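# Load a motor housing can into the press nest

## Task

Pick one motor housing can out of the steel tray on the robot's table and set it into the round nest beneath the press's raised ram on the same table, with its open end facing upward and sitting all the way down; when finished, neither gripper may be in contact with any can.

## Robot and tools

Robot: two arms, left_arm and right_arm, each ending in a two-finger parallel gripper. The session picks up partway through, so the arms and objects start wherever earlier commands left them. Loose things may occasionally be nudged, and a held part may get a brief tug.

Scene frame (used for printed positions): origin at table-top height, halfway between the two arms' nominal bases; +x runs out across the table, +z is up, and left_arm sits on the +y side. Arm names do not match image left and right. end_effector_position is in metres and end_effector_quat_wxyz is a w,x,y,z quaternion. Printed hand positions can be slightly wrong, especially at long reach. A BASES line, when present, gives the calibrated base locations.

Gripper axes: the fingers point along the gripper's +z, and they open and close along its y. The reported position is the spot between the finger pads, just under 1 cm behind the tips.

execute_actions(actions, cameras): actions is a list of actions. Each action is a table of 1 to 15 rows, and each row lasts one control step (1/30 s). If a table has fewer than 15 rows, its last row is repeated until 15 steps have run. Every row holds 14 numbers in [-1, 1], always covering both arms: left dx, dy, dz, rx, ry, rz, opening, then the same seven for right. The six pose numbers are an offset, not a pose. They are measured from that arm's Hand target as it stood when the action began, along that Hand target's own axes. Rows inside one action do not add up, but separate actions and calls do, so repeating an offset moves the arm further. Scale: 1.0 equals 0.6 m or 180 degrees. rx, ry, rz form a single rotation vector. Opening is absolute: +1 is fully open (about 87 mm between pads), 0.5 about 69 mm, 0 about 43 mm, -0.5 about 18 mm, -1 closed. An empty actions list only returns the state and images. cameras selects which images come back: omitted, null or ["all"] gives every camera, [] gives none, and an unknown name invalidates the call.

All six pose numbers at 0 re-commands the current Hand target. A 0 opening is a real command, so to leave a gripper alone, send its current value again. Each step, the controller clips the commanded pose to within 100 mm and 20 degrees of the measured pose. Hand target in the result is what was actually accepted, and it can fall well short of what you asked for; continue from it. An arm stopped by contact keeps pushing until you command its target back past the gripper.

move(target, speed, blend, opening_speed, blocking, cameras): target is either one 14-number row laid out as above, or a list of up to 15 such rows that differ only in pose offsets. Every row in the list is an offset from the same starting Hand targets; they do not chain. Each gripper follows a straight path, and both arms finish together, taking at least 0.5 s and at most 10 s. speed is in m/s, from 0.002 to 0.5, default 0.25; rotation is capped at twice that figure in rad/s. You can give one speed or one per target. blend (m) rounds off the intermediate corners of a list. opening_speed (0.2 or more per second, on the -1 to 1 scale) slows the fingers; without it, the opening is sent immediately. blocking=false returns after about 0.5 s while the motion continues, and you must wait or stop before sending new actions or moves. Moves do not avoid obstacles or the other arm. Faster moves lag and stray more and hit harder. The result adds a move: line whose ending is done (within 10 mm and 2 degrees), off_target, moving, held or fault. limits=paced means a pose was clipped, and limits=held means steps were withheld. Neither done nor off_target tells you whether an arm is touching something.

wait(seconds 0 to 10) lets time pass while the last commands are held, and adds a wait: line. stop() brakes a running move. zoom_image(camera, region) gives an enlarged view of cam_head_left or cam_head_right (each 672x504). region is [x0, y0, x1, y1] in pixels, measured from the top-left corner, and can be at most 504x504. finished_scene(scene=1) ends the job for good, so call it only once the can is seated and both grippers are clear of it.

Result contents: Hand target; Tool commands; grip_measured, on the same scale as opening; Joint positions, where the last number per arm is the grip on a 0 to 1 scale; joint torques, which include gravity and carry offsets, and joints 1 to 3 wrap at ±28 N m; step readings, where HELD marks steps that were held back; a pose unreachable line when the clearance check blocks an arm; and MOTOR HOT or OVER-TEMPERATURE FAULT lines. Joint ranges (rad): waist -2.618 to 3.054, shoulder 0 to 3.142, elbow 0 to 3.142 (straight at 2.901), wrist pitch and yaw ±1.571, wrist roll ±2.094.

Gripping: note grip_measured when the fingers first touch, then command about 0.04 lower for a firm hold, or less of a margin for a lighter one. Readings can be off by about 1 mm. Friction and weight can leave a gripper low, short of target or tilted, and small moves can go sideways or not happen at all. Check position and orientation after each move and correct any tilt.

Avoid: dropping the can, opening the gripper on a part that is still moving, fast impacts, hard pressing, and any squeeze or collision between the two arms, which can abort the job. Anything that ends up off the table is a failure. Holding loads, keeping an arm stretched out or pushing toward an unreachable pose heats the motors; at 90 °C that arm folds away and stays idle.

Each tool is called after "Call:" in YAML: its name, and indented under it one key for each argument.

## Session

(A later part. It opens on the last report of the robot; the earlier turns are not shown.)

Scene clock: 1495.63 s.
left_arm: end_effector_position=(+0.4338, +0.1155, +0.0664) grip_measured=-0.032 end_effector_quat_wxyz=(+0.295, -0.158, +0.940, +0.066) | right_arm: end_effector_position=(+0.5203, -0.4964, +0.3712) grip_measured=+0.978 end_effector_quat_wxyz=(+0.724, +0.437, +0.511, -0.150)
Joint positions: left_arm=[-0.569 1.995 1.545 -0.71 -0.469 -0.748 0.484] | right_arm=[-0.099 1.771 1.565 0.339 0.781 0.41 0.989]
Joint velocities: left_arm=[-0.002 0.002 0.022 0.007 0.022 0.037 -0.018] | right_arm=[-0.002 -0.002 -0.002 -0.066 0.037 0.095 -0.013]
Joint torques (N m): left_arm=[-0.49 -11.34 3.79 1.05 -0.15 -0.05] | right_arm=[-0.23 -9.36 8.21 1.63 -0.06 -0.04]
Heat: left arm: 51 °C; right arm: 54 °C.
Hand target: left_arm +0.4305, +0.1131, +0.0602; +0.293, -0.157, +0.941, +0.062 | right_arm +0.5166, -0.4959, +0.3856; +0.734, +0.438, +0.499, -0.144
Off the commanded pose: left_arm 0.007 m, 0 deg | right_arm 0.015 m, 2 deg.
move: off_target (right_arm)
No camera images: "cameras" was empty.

Call:
move:
  target: [0,0,0,0,0,0,0.9,0,0,0,0,0,0,1]
  opening_speed: 0.5
  cameras: []

Call:
move:
  target: [0,0,-0.24,0,0,0,0.9,0,0,0,0,0,0,1]
  speed: 0.08

Call:
zoom_image:
  camera: "cam_head_left"
  region: [210, 120, 330, 220]

Call:
zoom_image:
  camera: "cam_head_right"
  region: [220, 120, 340, 220]

Scene clock: 1501.57 s.
left_arm: end_effector_position=(+0.4312, +0.1174, +0.0615) grip_measured=+0.900 end_effector_quat_wxyz=(+0.292, -0.157, +0.941, +0.070) | right_arm: end_effector_position=(+0.5203, -0.4964, +0.3712) grip_measured=+0.978 end_effector_quat_wxyz=(+0.724, +0.437, +0.511, -0.150)
Joint positions: left_arm=[-0.569 1.995 1.527 -0.701 -0.471 -0.749 0.95] | right_arm=[-0.099 1.771 1.565 0.339 0.781 0.41 0.989]
Joint velocities: left_arm=[0.002 -0.002 0.012 -0.007 0.037 0.007 -0.011] | right_arm=[-0.002 0.002 0.002 0.007 0.007 0.037 0.003]
Joint torques (N m): left_arm=[-0.55 -11.36 5.07 0.92 -0.11 -0.04] | right_arm=[-0.21 -9.36 8.21 1.63 -0.06 -0.04]
Heat: left arm: 51 °C; right arm: 54 °C.
Hand target: left_arm +0.4306, +0.1131, +0.0603; +0.293, -0.158, +0.941, +0.062 | right_arm +0.5166, -0.4959, +0.3856; +0.734, +0.438, +0.499, -0.144
Off the commanded pose: left_arm 0.004 m, 1 deg | right_arm 0.015 m, 2 deg.
move: off_target (right_arm)
No camera images: "cameras" was empty.

Scene clock: 1504.60 s.
left_arm: end_effector_position=(+0.3226, +0.1615, +0.0922) grip_measured=+0.900 end_effector_quat_wxyz=(+0.146, -0.177, +0.955, +0.188) | right_arm: end_effector_position=(+0.5203, -0.4964, +0.3712) grip_measured=+0.978 end_effector_quat_wxyz=(+0.724, +0.437, +0.511, -0.150)
Joint positions: left_arm=[-0.606 1.908 1.562 -1.265 -0.479 -0.93 0.95] | right_arm=[-0.099 1.771 1.565 0.339 0.781 0.41 0.989]
Joint velocities: left_arm=[0.017 -0.007 -0.007 0.037 -0.007 0.007 -0.002] | right_arm=[0.002 -0.002 -0.022 0.007 0.007 0.066 0.003]
Joint torques (N m): left_arm=[-10.91 -24.99 12.45 0.83 -0.29 -0.08] | right_arm=[-0.21 -9.35 8.21 1.63 -0.06 -0.04]
Heat: left arm: 54 °C; right arm: 54 °C.
Hand target: left_arm +0.3492, +0.0945, +0.1640; +0.276, -0.161, +0.945, +0.073 | right_arm +0.5166, -0.4959, +0.3856; +0.734, +0.438, +0.499, -0.144
Off the commanded pose: left_arm 0.121 m, 22 deg; position and orientation clipped | right_arm 0.015 m, 2 deg.
move: off_target (left_arm, right_arm); limits=paced

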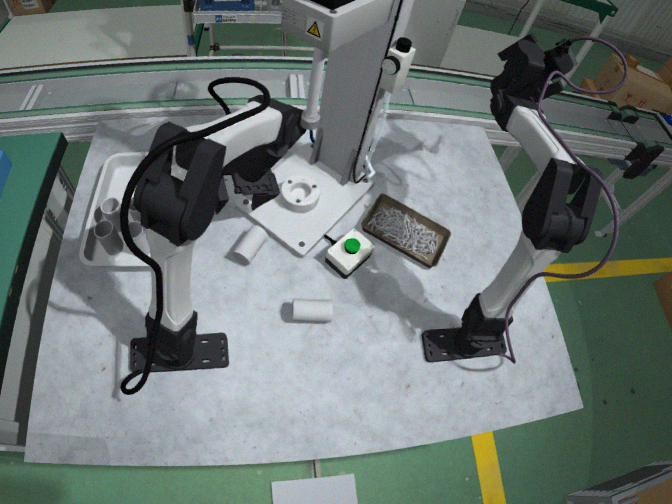

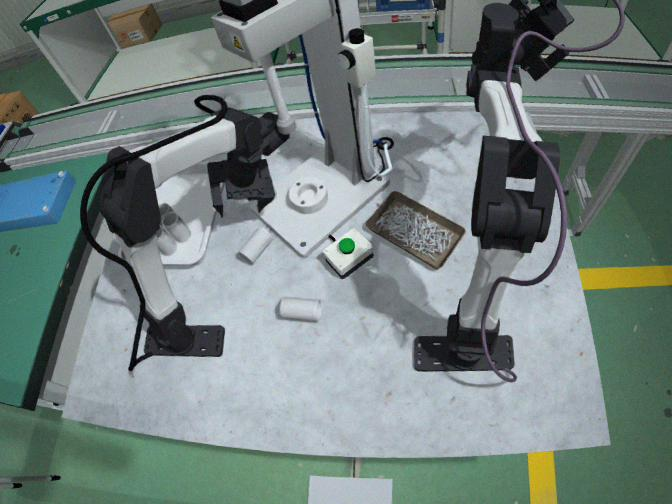

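Scaled by 4.200.

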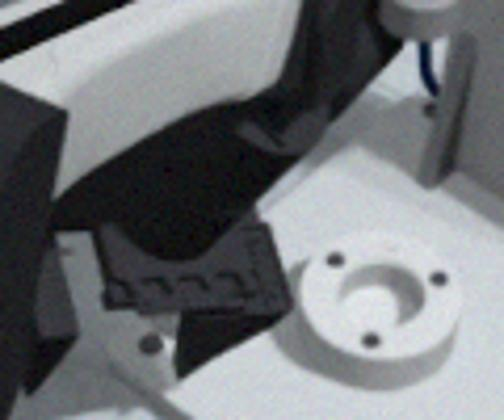

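Scaled by 4.200.

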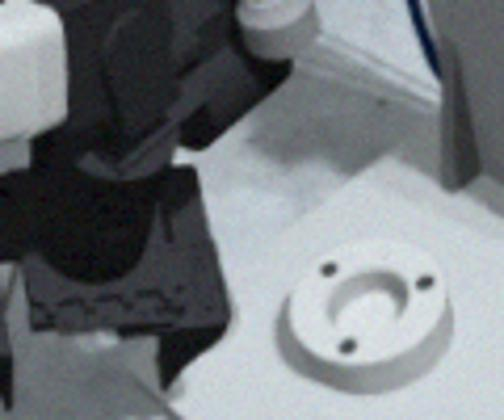

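Call:
move:
  target: [0.057,0.186,0.122,-0.0854,0.0693,0.0177,0.9,0,0,0,0,0,0,1]
  speed: 0.06

Call:
zoom_image:
  camera: "cam_head_left"
  region: [180, 120, 330, 220]

Call:
zoom_image:
  camera: "cam_head_right"
  region: [190, 120, 340, 220]

Scene clock: 1516.57 s.
left_arm: end_effector_position=(+0.3191, +0.2068, +0.0971) grip_measured=+0.900 end_effector_quat_wxyz=(+0.153, -0.182, +0.954, +0.185) | right_arm: end_effector_position=(+0.5203, -0.4964, +0.3712) grip_measured=+0.978 end_effector_quat_wxyz=(+0.724, +0.437, +0.511, -0.150)
Joint positions: left_arm=[-0.496 1.783 1.422 -1.18 -0.484 -0.813 0.95] | right_arm=[-0.099 1.771 1.565 0.339 0.781 0.41 0.989]
Joint velocities: left_arm=[-0.002 0.007 -0.046 -0.037 0.066 -0.007 -0.007] | right_arm=[0.007 0.002 -0.007 -0.007 -0.037 -0.037 0.003]
Joint torques (N m): left_arm=[0.5 -7.19 4.63 0.33 -0.3 0.14] | right_arm=[-0.23 -9.35 8.21 1.63 -0.06 -0.04]
Heat: left arm: 66 °C; right arm: 54 °C.
Hand target: left_arm +0.3209, +0.2100, +0.0912; +0.150, -0.178, +0.953, +0.193 | right_arm +0.5166, -0.4959, +0.3856; +0.734, +0.438, +0.499, -0.144
Off the commanded pose: left_arm 0.007 m, 1 deg | right_arm 0.015 m, 2 deg.
move: off_target (right_arm)

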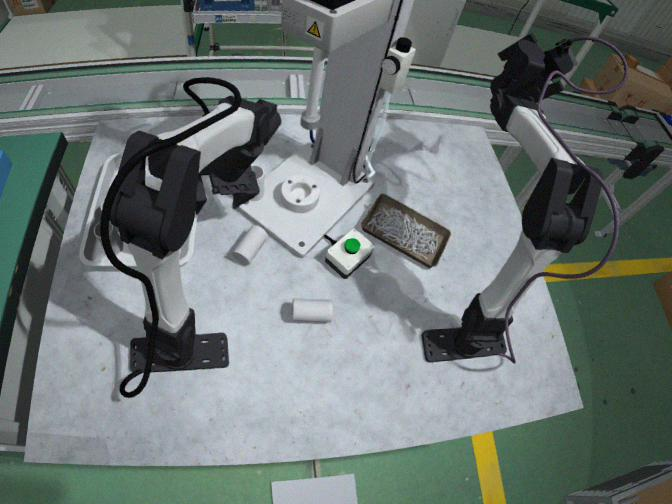

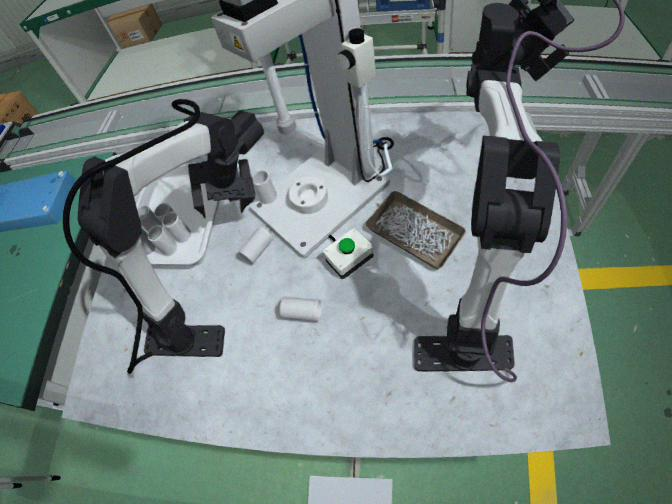

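Scaled by 3.360.

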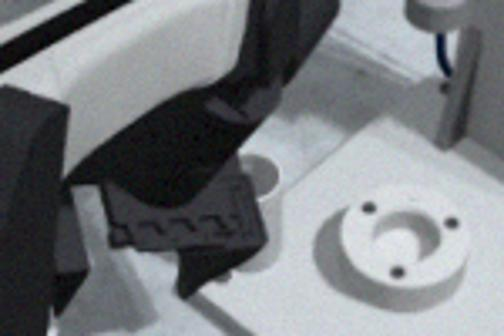

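Scaled by 3.360.

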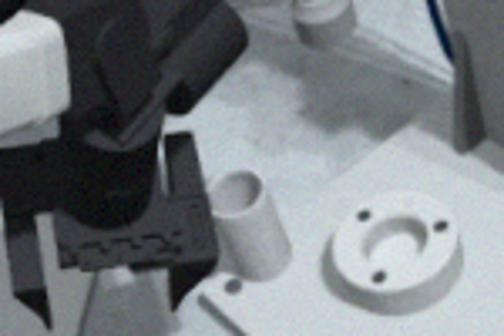

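Call:
move:
  target:
    - [-0.048,0.123,-0.126,0,0,0,0.6,0,0,0,0,0,0,1]
    - [-0.084,0.018,-0.073,0.4006,-0.3468,0.1965,0.6,0,0,0,0,0,0,1]
  speed: 0.16

Call:
zoom_image:
  camera: "cam_head_left"
  region: [180, 120, 330, 220]

Call:
zoom_image:
  camera: "cam_head_right"
  region: [190, 120, 340, 220]

Scene clock: 1544.00 s.
left_arm: end_effector_position=(+0.3506, +0.2167, +0.1589) grip_measured=+0.600 end_effector_quat_wxyz=(+0.587, +0.333, +0.688, -0.268) | right_arm: end_effector_position=(+0.5203, -0.4964, +0.3712) grip_measured=+0.978 end_effector_quat_wxyz=(+0.724, +0.437, +0.511, -0.150)
Joint positions: left_arm=[0.193 1.235 0.561 0.297 1.096 0.362 0.8] | right_arm=[-0.099 1.771 1.565 0.339 0.781 0.41 0.989]
Joint velocities: left_arm=[-0.027 0.002 -0.002 -0.022 0.11 -0.007 0.002] | right_arm=[0.002 0.002 0.002 0.037 -0.007 -0.022 -0.034]
Joint torques (N m): left_arm=[0.7 -3.17 5.22 1.41 0.4 0.05] | right_arm=[-0.23 -9.35 8.21 1.63 -0.06 -0.04]
Heat: left arm: 53 °C; right arm: 54 °C.
Hand target: left_arm +0.3502, +0.2177, +0.1556; +0.587, +0.333, +0.687, -0.270 | right_arm +0.5166, -0.4959, +0.3856; +0.734, +0.438, +0.499, -0.144
Off the commanded pose: left_arm 0.008 m, 2 deg | right_arm 0.015 m, 2 deg.
move: off_target (right_arm)

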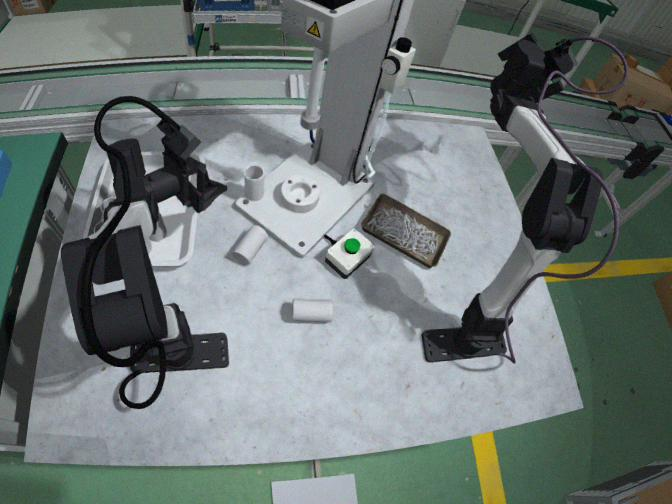

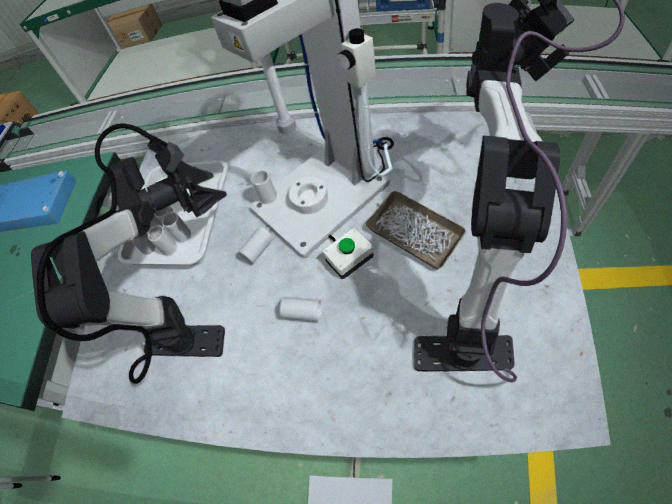

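Scaled by 3.360.

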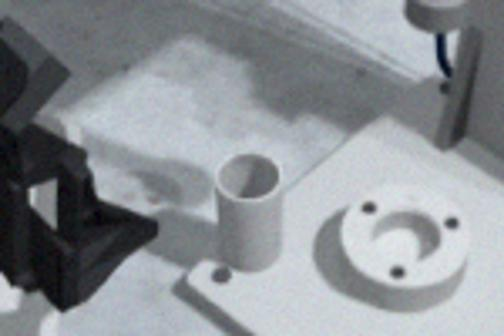

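Scaled by 3.360.

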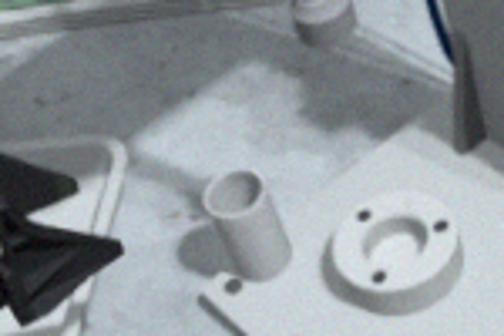

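Call:
move:
  target:
    - [0.08,-0.04,0.021,-0.057,0.0012,-0.0096,0.6,0,0,0,0,0,0,1]
    - [0.123,-0.0235,0.121,-0.057,0.0012,-0.0096,0.6,0,0,0,0,0,0,1]
  speed: 0.08

Call:
zoom_image:
  camera: "cam_head_left"
  region: [180, 120, 330, 220]

Call:
zoom_image:
  camera: "cam_head_right"
  region: [190, 120, 340, 220]

Scene clock: 1557.73 s.
left_arm: end_effector_position=(+0.3697, +0.1640, +0.0645) grip_measured=+0.600 end_effector_quat_wxyz=(+0.602, +0.267, +0.719, -0.223) | right_arm: end_effector_position=(+0.5203, -0.4964, +0.3712) grip_measured=+0.978 end_effector_quat_wxyz=(+0.724, +0.437, +0.511, -0.150)
Joint positions: left_arm=[-0.124 1.635 0.3 1.116 0.627 0.131 0.8] | right_arm=[-0.099 1.771 1.565 0.339 0.781 0.41 0.989]
Joint velocities: left_arm=[-0.007 0.007 -0.002 -0.066 -0.022 0.007 -0.011] | right_arm=[-0.012 0.002 -0.007 -0.007 -0.066 -0.037 0.008]
Joint torques (N m): left_arm=[-0.58 -4.4 5.42 1.72 0.12 -0.08] | right_arm=[-0.23 -9.35 8.21 1.63 -0.06 -0.04]
Heat: left arm: 49 °C; right arm: 54 °C.
Hand target: left_arm +0.3777, +0.1621, +0.0709; +0.611, +0.265, +0.712, -0.221 | right_arm +0.5166, -0.4959, +0.3856; +0.734, +0.438, +0.499, -0.144
Off the commanded pose: left_arm 0.010 m, 1 deg | right_arm 0.015 m, 2 deg.
move: off_target (right_arm)

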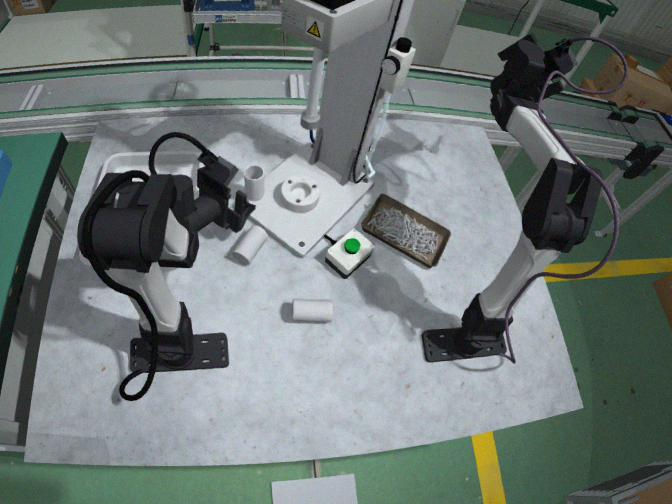

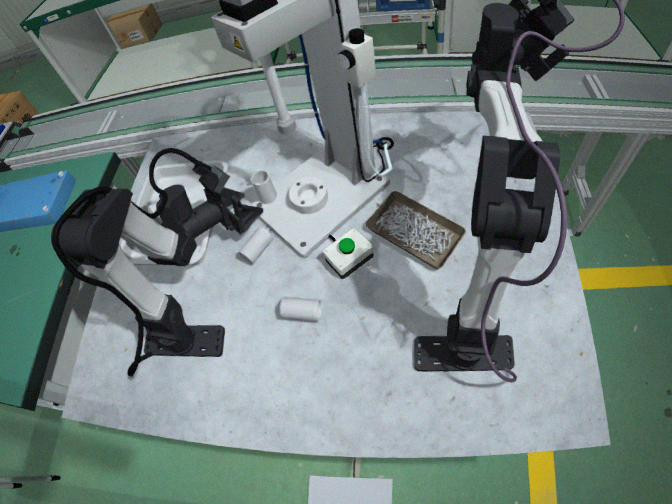

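Scaled by 3.360.

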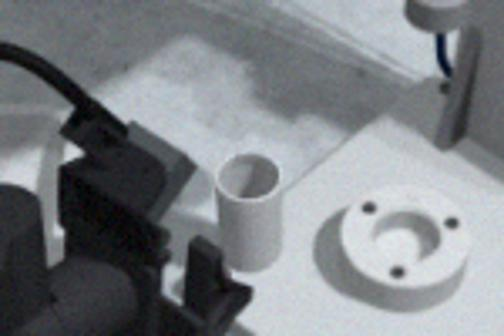

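Scaled by 3.360.

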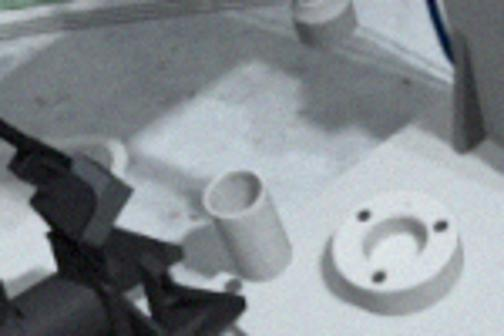

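Call:
move:
  target: [0.004,0.003,0.1265,0,0,0,0.6,0,0,0,0,0,0,1]
  speed: 0.05

Call:
zoom_image:
  camera: "cam_head_left"
  region: [180, 120, 330, 220]

Call:
zoom_image:
  camera: "cam_head_right"
  region: [190, 120, 340, 220]

Scene clock: 1565.70 s.
left_arm: end_effector_position=(+0.4292, +0.1179, +0.0514) grip_measured=+0.600 end_effector_quat_wxyz=(+0.604, +0.267, +0.717, -0.224) | right_arm: end_effector_position=(+0.5203, -0.4964, +0.3712) grip_measured=+0.978 end_effector_quat_wxyz=(+0.724, +0.437, +0.511, -0.150)
Joint positions: left_arm=[-0.268 1.903 0.548 1.16 0.488 0.094 0.8] | right_arm=[-0.099 1.771 1.565 0.339 0.781 0.41 0.989]
Joint velocities: left_arm=[0.012 -0.007 0.007 0.007 0.007 -0.066 -0.014] | right_arm=[0.002 -0.002 0.012 -0.022 -0.051 -0.037 -0.024]
Joint torques (N m): left_arm=[-0.49 -6.63 5.23 1.74 0.08 -0.08] | right_arm=[-0.23 -9.36 8.21 1.63 -0.06 -0.04]
Heat: left arm: 47 °C; right arm: 54 °C.
Hand target: left_arm +0.4356, +0.1149, +0.0555; +0.611, +0.263, +0.712, -0.223 | right_arm +0.5166, -0.4959, +0.3856; +0.734, +0.438, +0.499, -0.144
Off the commanded pose: left_arm 0.009 m, 1 deg | right_arm 0.015 m, 2 deg.
move: off_target (right_arm)

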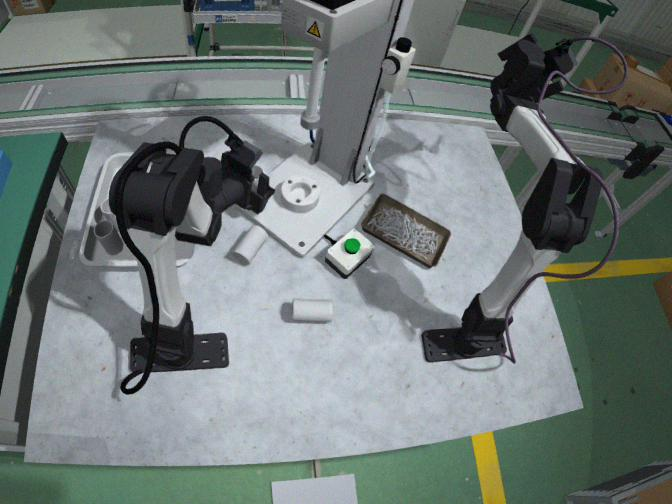

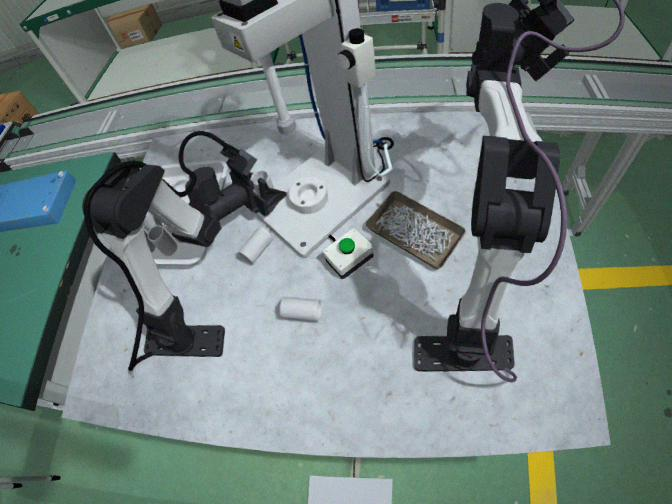

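Scaled by 3.360.

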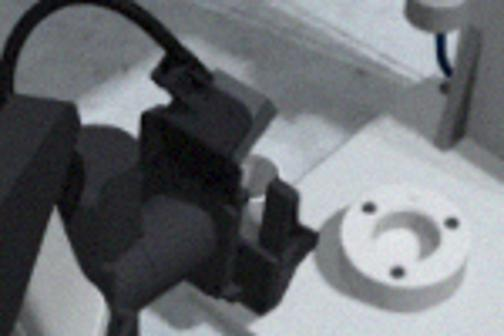

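Scaled by 3.360.

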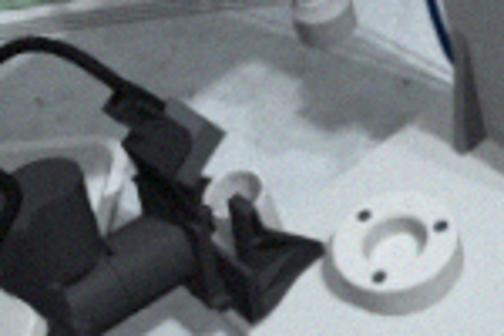

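Call:
move:
  target: [0,0,0,0,0,0,-0.22,0,0,0,0,0,0,1]
  opening_speed: 0.5

Call:
zoom_image:
  camera: "cam_head_left"
  region: [210, 120, 330, 220]

Call:
zoom_image:
  camera: "cam_head_right"
  region: [220, 120, 340, 220]

Scene clock: 1570.03 s.
left_arm: end_effector_position=(+0.4292, +0.1180, +0.0514) grip_measured=-0.035 end_effector_quat_wxyz=(+0.604, +0.266, +0.717, -0.224) | right_arm: end_effector_position=(+0.5203, -0.4964, +0.3712) grip_measured=+0.978 end_effector_quat_wxyz=(+0.724, +0.437, +0.511, -0.150)
Joint positions: left_arm=[-0.268 1.903 0.548 1.16 0.487 0.092 0.482] | right_arm=[-0.099 1.771 1.565 0.339 0.781 0.41 0.989]
Joint velocities: left_arm=[-0.017 -0.007 0.002 -0.051 0.051 -0.051 -0.006] | right_arm=[0.002 -0.012 0.012 0.007 0.022 0.022 -0.008]
Joint torques (N m): left_arm=[-0.57 -6.74 5.16 1.74 0.08 -0.1] | right_arm=[-0.23 -9.36 8.21 1.63 -0.06 -0.04]
Heat: left arm: 46 °C; right arm: 54 °C.
Hand target: left_arm +0.4356, +0.1149, +0.0554; +0.611, +0.263, +0.712, -0.224 | right_arm +0.5166, -0.4959, +0.3856; +0.734, +0.438, +0.499, -0.144
Off the commanded pose: left_arm 0.008 m, 1 deg | right_arm 0.015 m, 2 deg.
move: off_target (right_arm)

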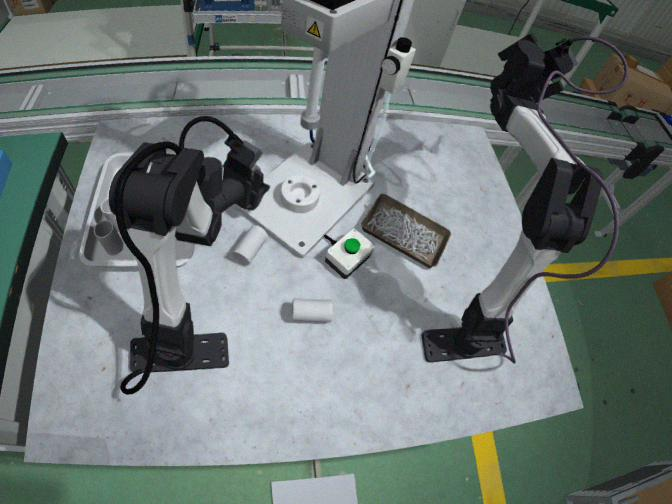

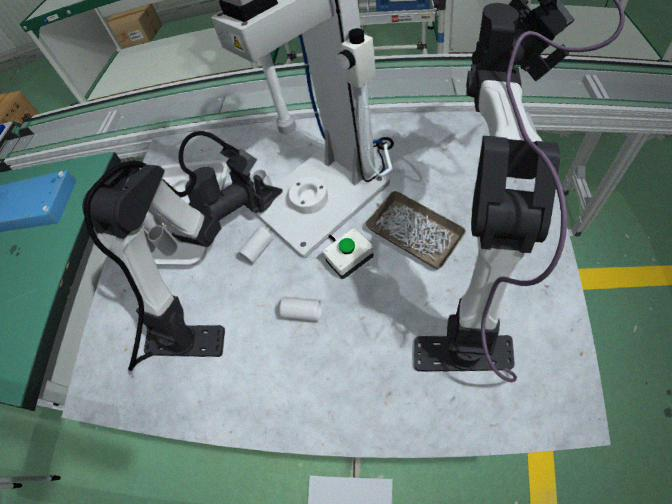

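Scaled by 4.200.

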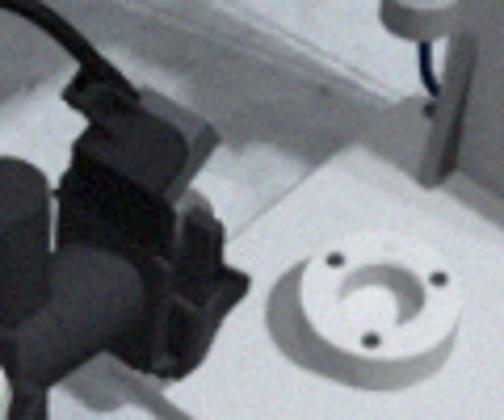

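Scaled by 4.200.

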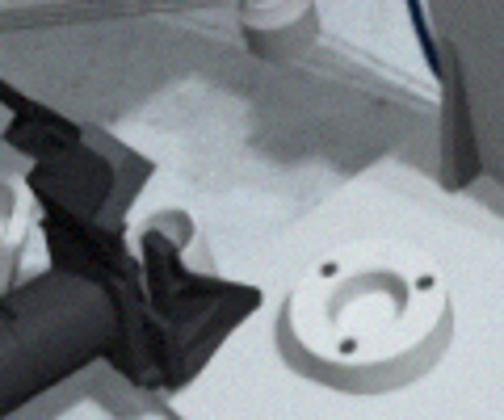

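Call:
move:
  target: [-0.074,0.001,-0.012,0,0,0,-0.22,0,0,0,0,0,0,1]
  speed: 0.06

Scene clock: 1586.20 s.
left_arm: end_effector_position=(+0.4265, +0.1188, +0.0744) grip_measured=-0.035 end_effector_quat_wxyz=(+0.585, +0.263, +0.733, -0.226) | right_arm: end_effector_position=(+0.5203, -0.4964, +0.3712) grip_measured=+0.978 end_effector_quat_wxyz=(+0.724, +0.437, +0.511, -0.150)
Joint positions: left_arm=[-0.268 1.755 0.583 0.927 0.486 0.092 0.482] | right_arm=[-0.099 1.771 1.565 0.339 0.781 0.41 0.989]
Joint velocities: left_arm=[0.007 -0.002 -0.017 -0.022 -0.081 0.007 -0.004] | right_arm=[-0.007 0.007 -0.007 0.007 0.007 0.051 0.008]
Joint torques (N m): left_arm=[-0.44 -10.92 6.65 1.72 0.1 -0.06] | right_arm=[-0.23 -9.35 8.23 1.63 -0.06 -0.04]
Heat: left arm: 46 °C; right arm: 54 °C.
Hand target: left_arm +0.4362, +0.1149, +0.1010; +0.611, +0.263, +0.712, -0.224 | right_arm +0.5166, -0.4959, +0.3856; +0.734, +0.438, +0.499, -0.144
Off the commanded pose: left_arm 0.028 m, 4 deg | right_arm 0.015 m, 2 deg.
move: off_target (left_arm, right_arm)

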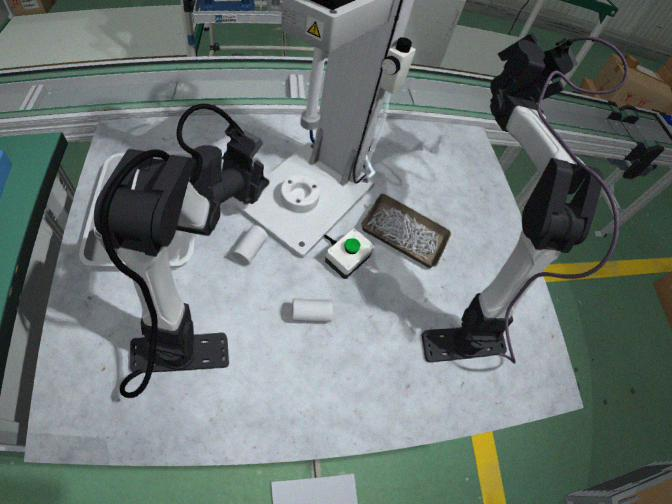

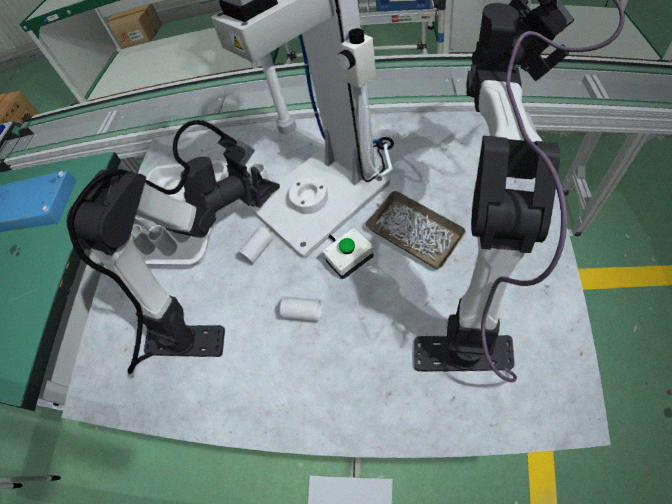

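Call:
move:
  target: [-0.025,0,-0.004,0,-0.014,0,-0.22,0,0,0,0,0,0,1]
  speed: 0.06

Call:
zoom_image:
  camera: "cam_head_right"
  region: [220, 120, 340, 210]

Scene clock: 1590.00 s.
left_arm: end_effector_position=(+0.4270, +0.1181, +0.0854) grip_measured=-0.035 end_effector_quat_wxyz=(+0.593, +0.257, +0.727, -0.230) | right_arm: end_effector_position=(+0.5203, -0.4964, +0.3712) grip_measured=+0.978 end_effector_quat_wxyz=(+0.724, +0.437, +0.511, -0.150)
Joint positions: left_arm=[-0.268 1.729 0.583 0.928 0.485 0.073 0.482] | right_arm=[-0.099 1.771 1.565 0.339 0.781 0.41 0.989]
Joint velocities: left_arm=[0.007 -0.007 -0.017 -0.007 0.022 0.022 -0.004] | right_arm=[-0.012 -0.017 -0.007 0.037 0.081 0.022 0.008]
Joint torques (N m): left_arm=[-0.01 -10.96 6.2 1.97 0.16 -0.06] | right_arm=[-0.21 -9.36 8.21 1.63 -0.06 -0.04]
Heat: left arm: 46 °C; right arm: 54 °C.
Hand target: left_arm +0.4361, +0.1148, +0.1164; +0.627, +0.259, +0.698, -0.229 | right_arm +0.5166, -0.4959, +0.3856; +0.734, +0.438, +0.499, -0.144
Off the commanded pose: left_arm 0.032 m, 5 deg | right_arm 0.015 m, 2 deg.
move: off_target (left_arm, right_arm)

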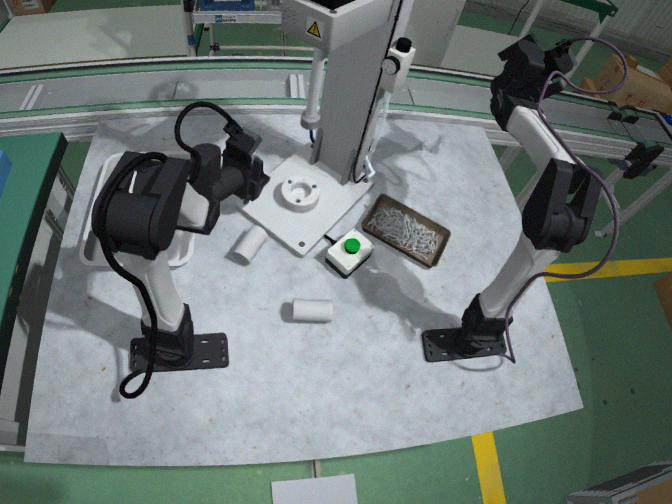

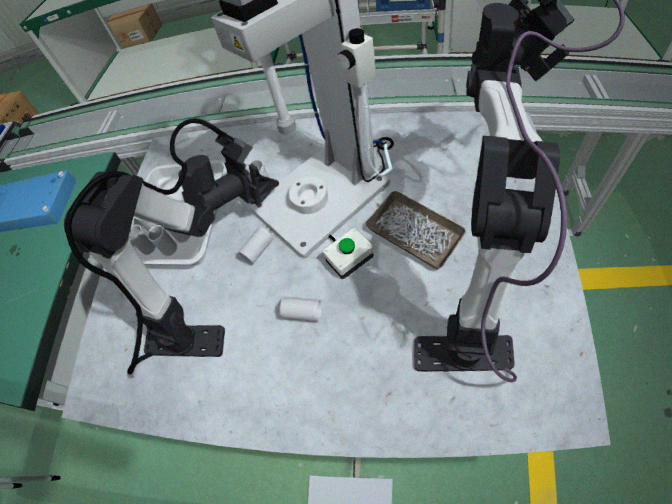

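Scaled by 4.200.

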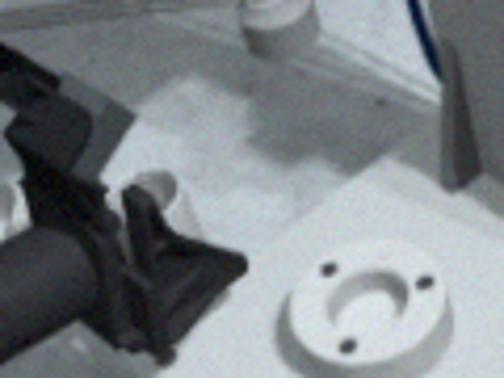

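Call:
move:
  target: [-0.0286,-0.0888,0.073,0,0,0,-0.22,0,0,0,0,0,0,1]
  speed: 0.06

Call:
zoom_image:
  camera: "cam_head_right"
  region: [220, 120, 340, 210]

Call:
zoom_image:
  camera: "cam_head_left"
  region: [220, 120, 340, 210]

Scene clock: 1597.10 s.
left_arm: end_effector_position=(+0.4276, +0.0489, +0.1138) grip_measured=-0.035 end_effector_quat_wxyz=(+0.612, +0.261, +0.710, -0.231) | right_arm: end_effector_position=(+0.5203, -0.4964, +0.3712) grip_measured=+0.978 end_effector_quat_wxyz=(+0.724, +0.437, +0.511, -0.150)
Joint positions: left_arm=[-0.483 1.729 0.681 0.896 0.279 0.034 0.482] | right_arm=[-0.099 1.771 1.565 0.339 0.781 0.41 0.989]
Joint velocities: left_arm=[0.017 0.007 -0.017 0.007 -0.081 -0.022 0.004] | right_arm=[0.002 0.002 -0.002 -0.022 -0.051 -0.007 -0.008]
Joint torques (N m): left_arm=[-0.38 -7.42 7.6 1.81 0.07 -0.07] | right_arm=[-0.23 -9.36 8.21 1.63 -0.06 -0.04]
Heat: left arm: 46 °C; right arm: 54 °C.
Hand target: left_arm +0.4364, +0.0439, +0.1283; +0.627, +0.255, +0.698, -0.233 | right_arm +0.5166, -0.4959, +0.3856; +0.734, +0.438, +0.499, -0.144
Off the commanded pose: left_arm 0.017 m, 2 deg | right_arm 0.015 m, 2 deg.
move: off_target (left_arm, right_arm)

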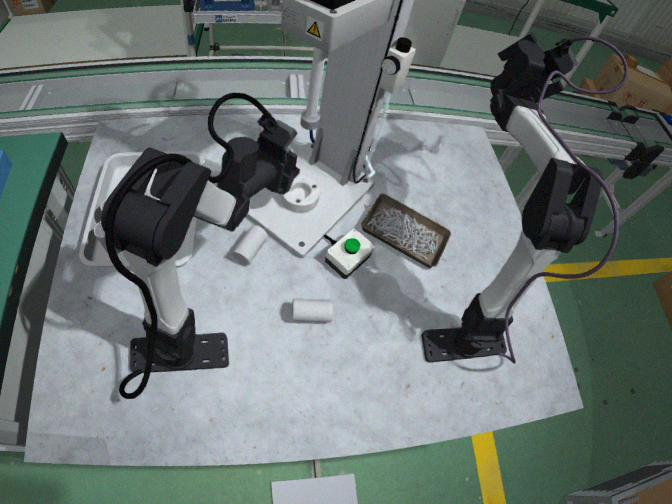

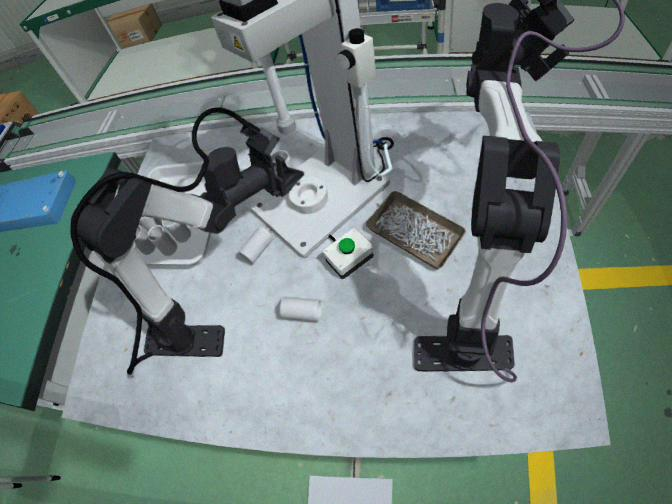

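Scaled by 4.200.

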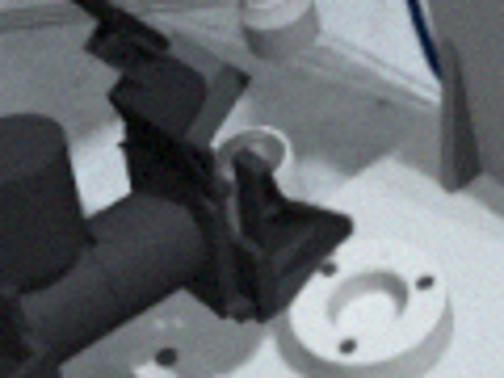

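Scaled by 4.200.

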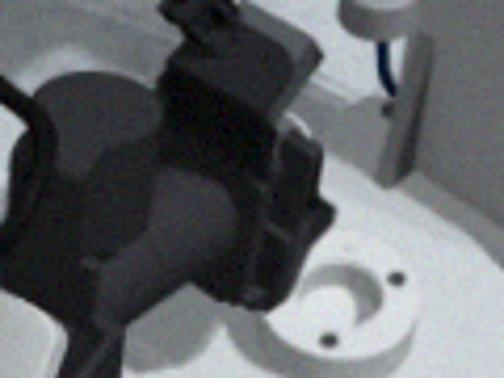

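Call:
move:
  target: [0.033,0,0.004,0,0,0,-0.22,0,0,0,0,0,0,1]
  speed: 0.05
  cameras: []

Scene clock: 1611.47 s.
left_arm: end_effector_position=(+0.4322, +0.0470, +0.0997) grip_measured=-0.035 end_effector_quat_wxyz=(+0.612, +0.261, +0.710, -0.230) | right_arm: end_effector_position=(+0.5203, -0.4964, +0.3712) grip_measured=+0.978 end_effector_quat_wxyz=(+0.724, +0.437, +0.511, -0.150)
Joint positions: left_arm=[-0.483 1.796 0.681 0.965 0.279 0.034 0.482] | right_arm=[-0.099 1.771 1.565 0.339 0.781 0.41 0.989]
Joint velocities: left_arm=[-0.002 -0.017 0.012 0.037 -0.037 0.037 -0.009] | right_arm=[0.002 -0.007 -0.012 -0.037 -0.007 0.007 0.003]
Joint torques (N m): left_arm=[-0.42 -7.49 5.29 2.05 0.07 -0.06] | right_arm=[-0.21 -9.35 8.21 1.63 -0.06 -0.04]
Heat: left arm: 45 °C; right arm: 54 °C.
Hand target: left_arm +0.4363, +0.0439, +0.1082; +0.627, +0.255, +0.698, -0.233 | right_arm +0.5166, -0.4959, +0.3856; +0.734, +0.438, +0.499, -0.144
Off the commanded pose: left_arm 0.010 m, 2 deg | right_arm 0.015 m, 2 deg.
move: off_target (right_arm)
No camera images: "cameras" was empty.

Call:
move:
  target: [0.003,-0.0368,0.0473,0,0,0,-0.22,0,0,0,0,0,0,1]
  speed: 0.05

Call:
zoom_image:
  camera: "cam_head_right"
  region: [240, 120, 360, 210]

Call:
zoom_image:
  camera: "cam_head_left"
  region: [240, 120, 360, 210]

Scene clock: 1616.80 s.
left_arm: end_effector_position=(+0.4340, +0.0158, +0.0875) grip_measured=-0.035 end_effector_quat_wxyz=(+0.606, +0.262, +0.715, -0.230) | right_arm: end_effector_position=(+0.5203, -0.4964, +0.3712) grip_measured=+0.978 end_effector_quat_wxyz=(+0.724, +0.437, +0.511, -0.150)
Joint positions: left_arm=[-0.567 1.878 0.744 0.971 0.197 0.021 0.482] | right_arm=[-0.099 1.771 1.565 0.339 0.781 0.41 0.989]
Joint velocities: left_arm=[-0.012 -0.012 -0.002 -0.051 -0.066 0.051 -0.001] | right_arm=[0.007 -0.012 -0.017 -0.051 -0.066 -0.051 0.008]
Joint torques (N m): left_arm=[-0.58 -7.84 7.08 2 0 -0.07] | right_arm=[-0.23 -9.36 8.21 1.63 -0.06 -0.04]
Heat: left arm: 45 °C; right arm: 54 °C.
Hand target: left_arm +0.4433, +0.0086, +0.1027; +0.626, +0.254, +0.699, -0.234 | right_arm +0.5166, -0.4959, +0.3856; +0.734, +0.438, +0.499, -0.144
Off the commanded pose: left_arm 0.020 m, 3 deg | right_arm 0.015 m, 2 deg.
move: off_target (left_arm, right_arm)

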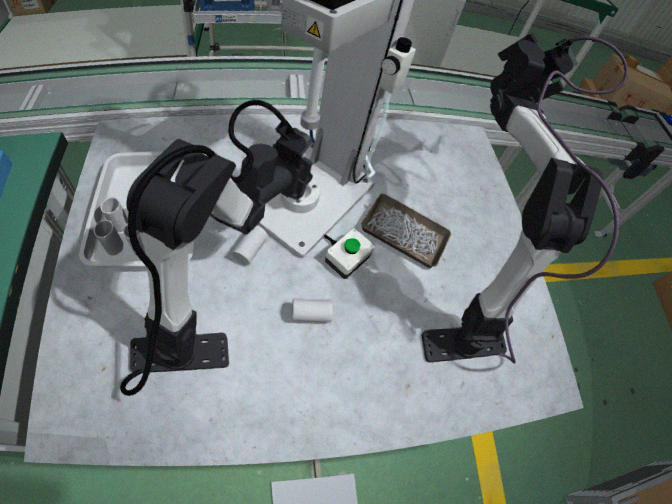

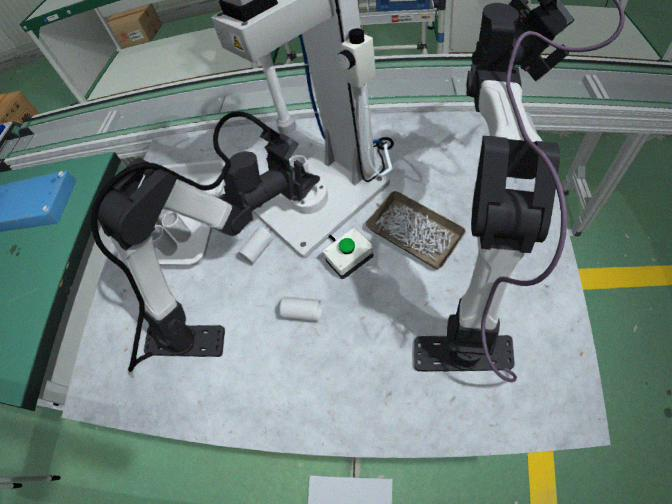

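Scaled by 4.200.

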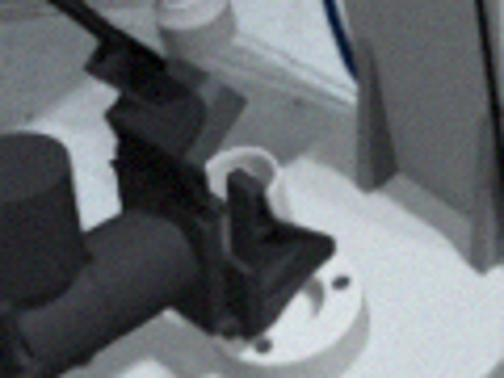

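Scaled by 4.200.

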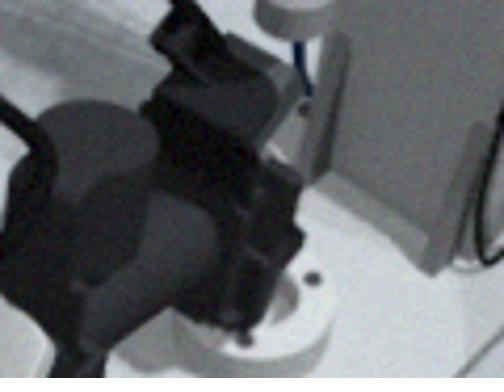

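Call:
move:
  target: [-0.0067,0.0005,0.0154,0,0,0,-0.22,0,0,0,0,0,0,1]
  speed: 0.05

Call:
zoom_image:
  camera: "cam_head_right"
  region: [260, 130, 340, 210]

Call:
zoom_image:
  camera: "cam_head_left"
  region: [260, 130, 340, 210]

Scene clock: 1629.20 s.
left_arm: end_effector_position=(+0.4433, +0.0095, +0.0939) grip_measured=-0.035 end_effector_quat_wxyz=(+0.613, +0.260, +0.709, -0.230) | right_arm: end_effector_position=(+0.5203, -0.4964, +0.3712) grip_measured=+0.978 end_effector_quat_wxyz=(+0.724, +0.437, +0.511, -0.150)
Joint positions: left_arm=[-0.57 1.898 0.788 0.966 0.191 0.02 0.482] | right_arm=[-0.099 1.771 1.565 0.339 0.781 0.41 0.989]
Joint velocities: left_arm=[0.002 -0.017 -0.007 -0.051 -0.037 0.022 -0.001] | right_arm=[0.002 -0.017 -0.002 -0.022 -0.007 -0.037 -0.013]
Joint torques (N m): left_arm=[-0.59 -8.25 7.32 1.76 0 -0.09] | right_arm=[-0.23 -9.36 8.21 1.63 -0.06 -0.04]
Heat: left arm: 46 °C; right arm: 54 °C.
Hand target: left_arm +0.4509, +0.0027, +0.1057; +0.627, +0.254, +0.698, -0.234 | right_arm +0.5166, -0.4959, +0.3856; +0.734, +0.438, +0.499, -0.144
Off the commanded pose: left_arm 0.016 m, 2 deg | right_arm 0.015 m, 2 deg.
move: off_target (left_arm, right_arm)

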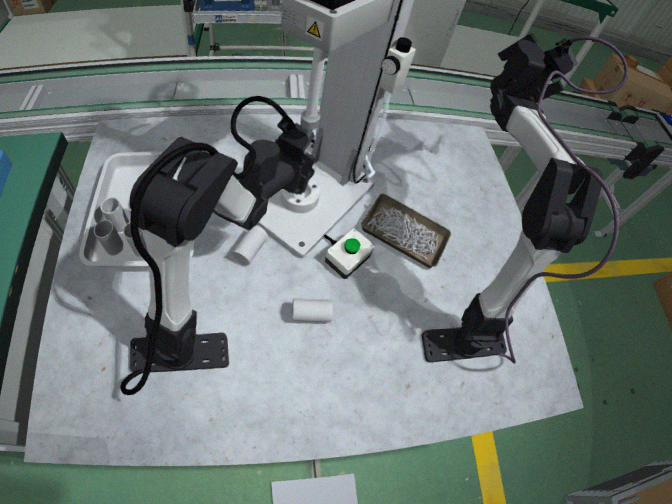

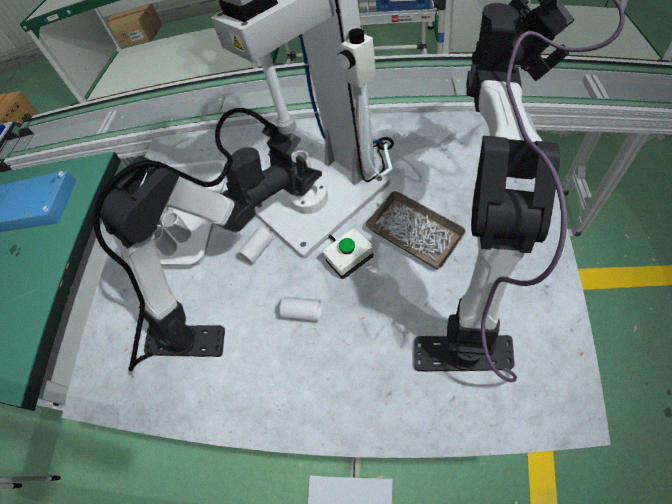

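Scaled by 6.300.

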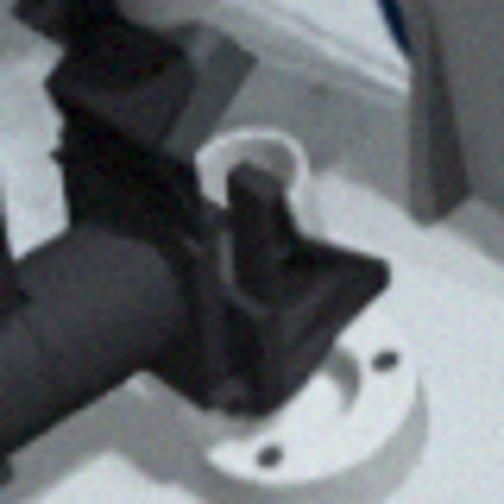

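Scaled by 6.300.

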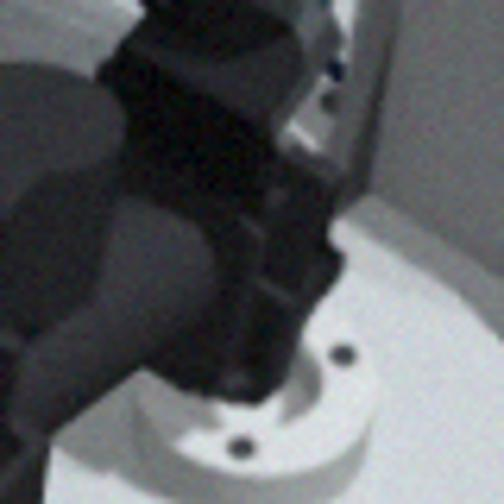

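Call:
move:
  target: [0.033,-0.0105,0.0016,0,0,0,-0.22,0,0,0,0,0,0,1]
  speed: 0.04

Call:
zoom_image:
  camera: "cam_head_right"
  region: [260, 130, 340, 210]

Call:
zoom_image:
  camera: "cam_head_left"
  region: [260, 130, 340, 210]

Scene clock: 1634.73 s.
left_arm: end_effector_position=(+0.4461, +0.0028, +0.0901) grip_measured=-0.035 end_effector_quat_wxyz=(+0.629, +0.257, +0.697, -0.231) | right_arm: end_effector_position=(+0.5203, -0.4964, +0.3712) grip_measured=+0.978 end_effector_quat_wxyz=(+0.724, +0.437, +0.511, -0.150)
Joint positions: left_arm=[-0.586 1.952 0.788 1.06 0.172 0.019 0.482] | right_arm=[-0.099 1.771 1.565 0.339 0.781 0.41 0.989]
Joint velocities: left_arm=[0.007 0.007 -0.012 -0.066 -0.051 -0.022 -0.009] | right_arm=[-0.002 0.007 -0.002 -0.066 0.022 0.007 -0.018]
Joint torques (N m): left_arm=[-0.7 -7.73 4.97 1.77 0.05 -0.11] | right_arm=[-0.23 -9.35 8.21 1.63 -0.06 -0.04]
Heat: left arm: 46 °C; right arm: 54 °C.
Hand target: left_arm +0.4456, -0.0012, +0.0856; +0.626, +0.254, +0.699, -0.235 | right_arm +0.5166, -0.4959, +0.3856; +0.734, +0.438, +0.499, -0.144
Off the commanded pose: left_arm 0.006 m, 1 deg | right_arm 0.015 m, 2 deg.
move: off_target (right_arm)

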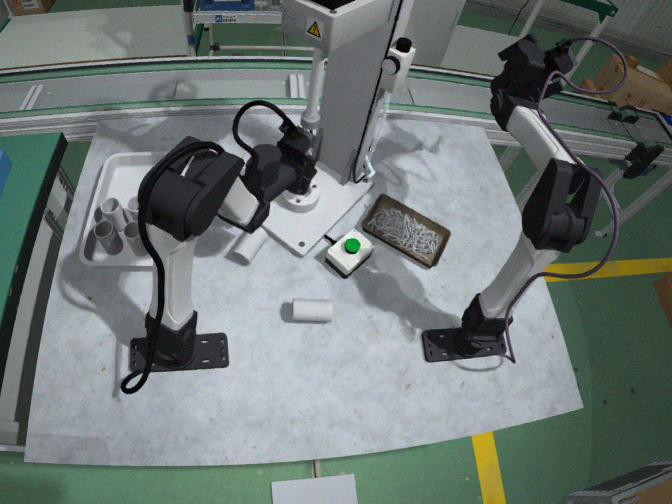

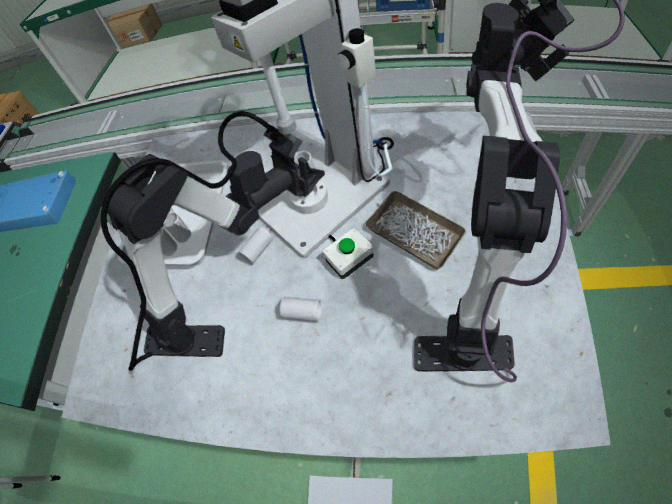

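Scaled by 6.300.

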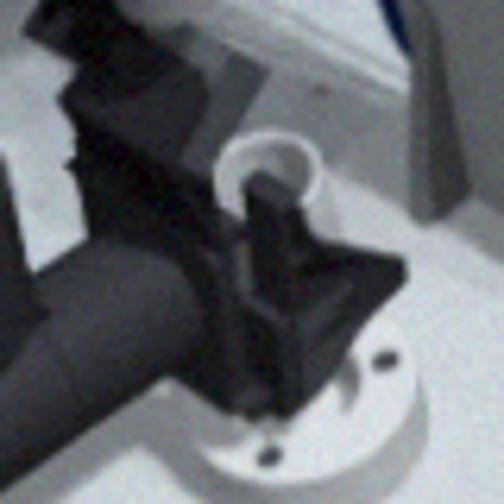

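Scaled by 6.300.

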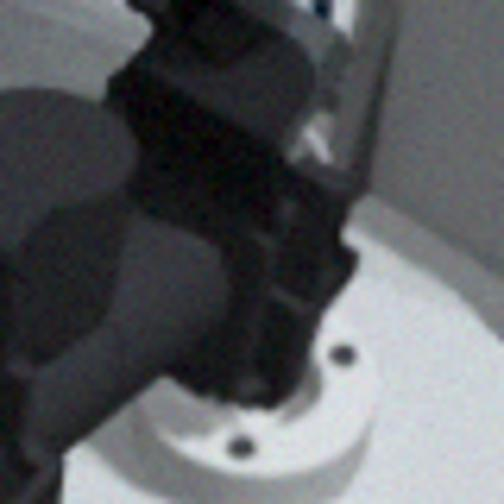

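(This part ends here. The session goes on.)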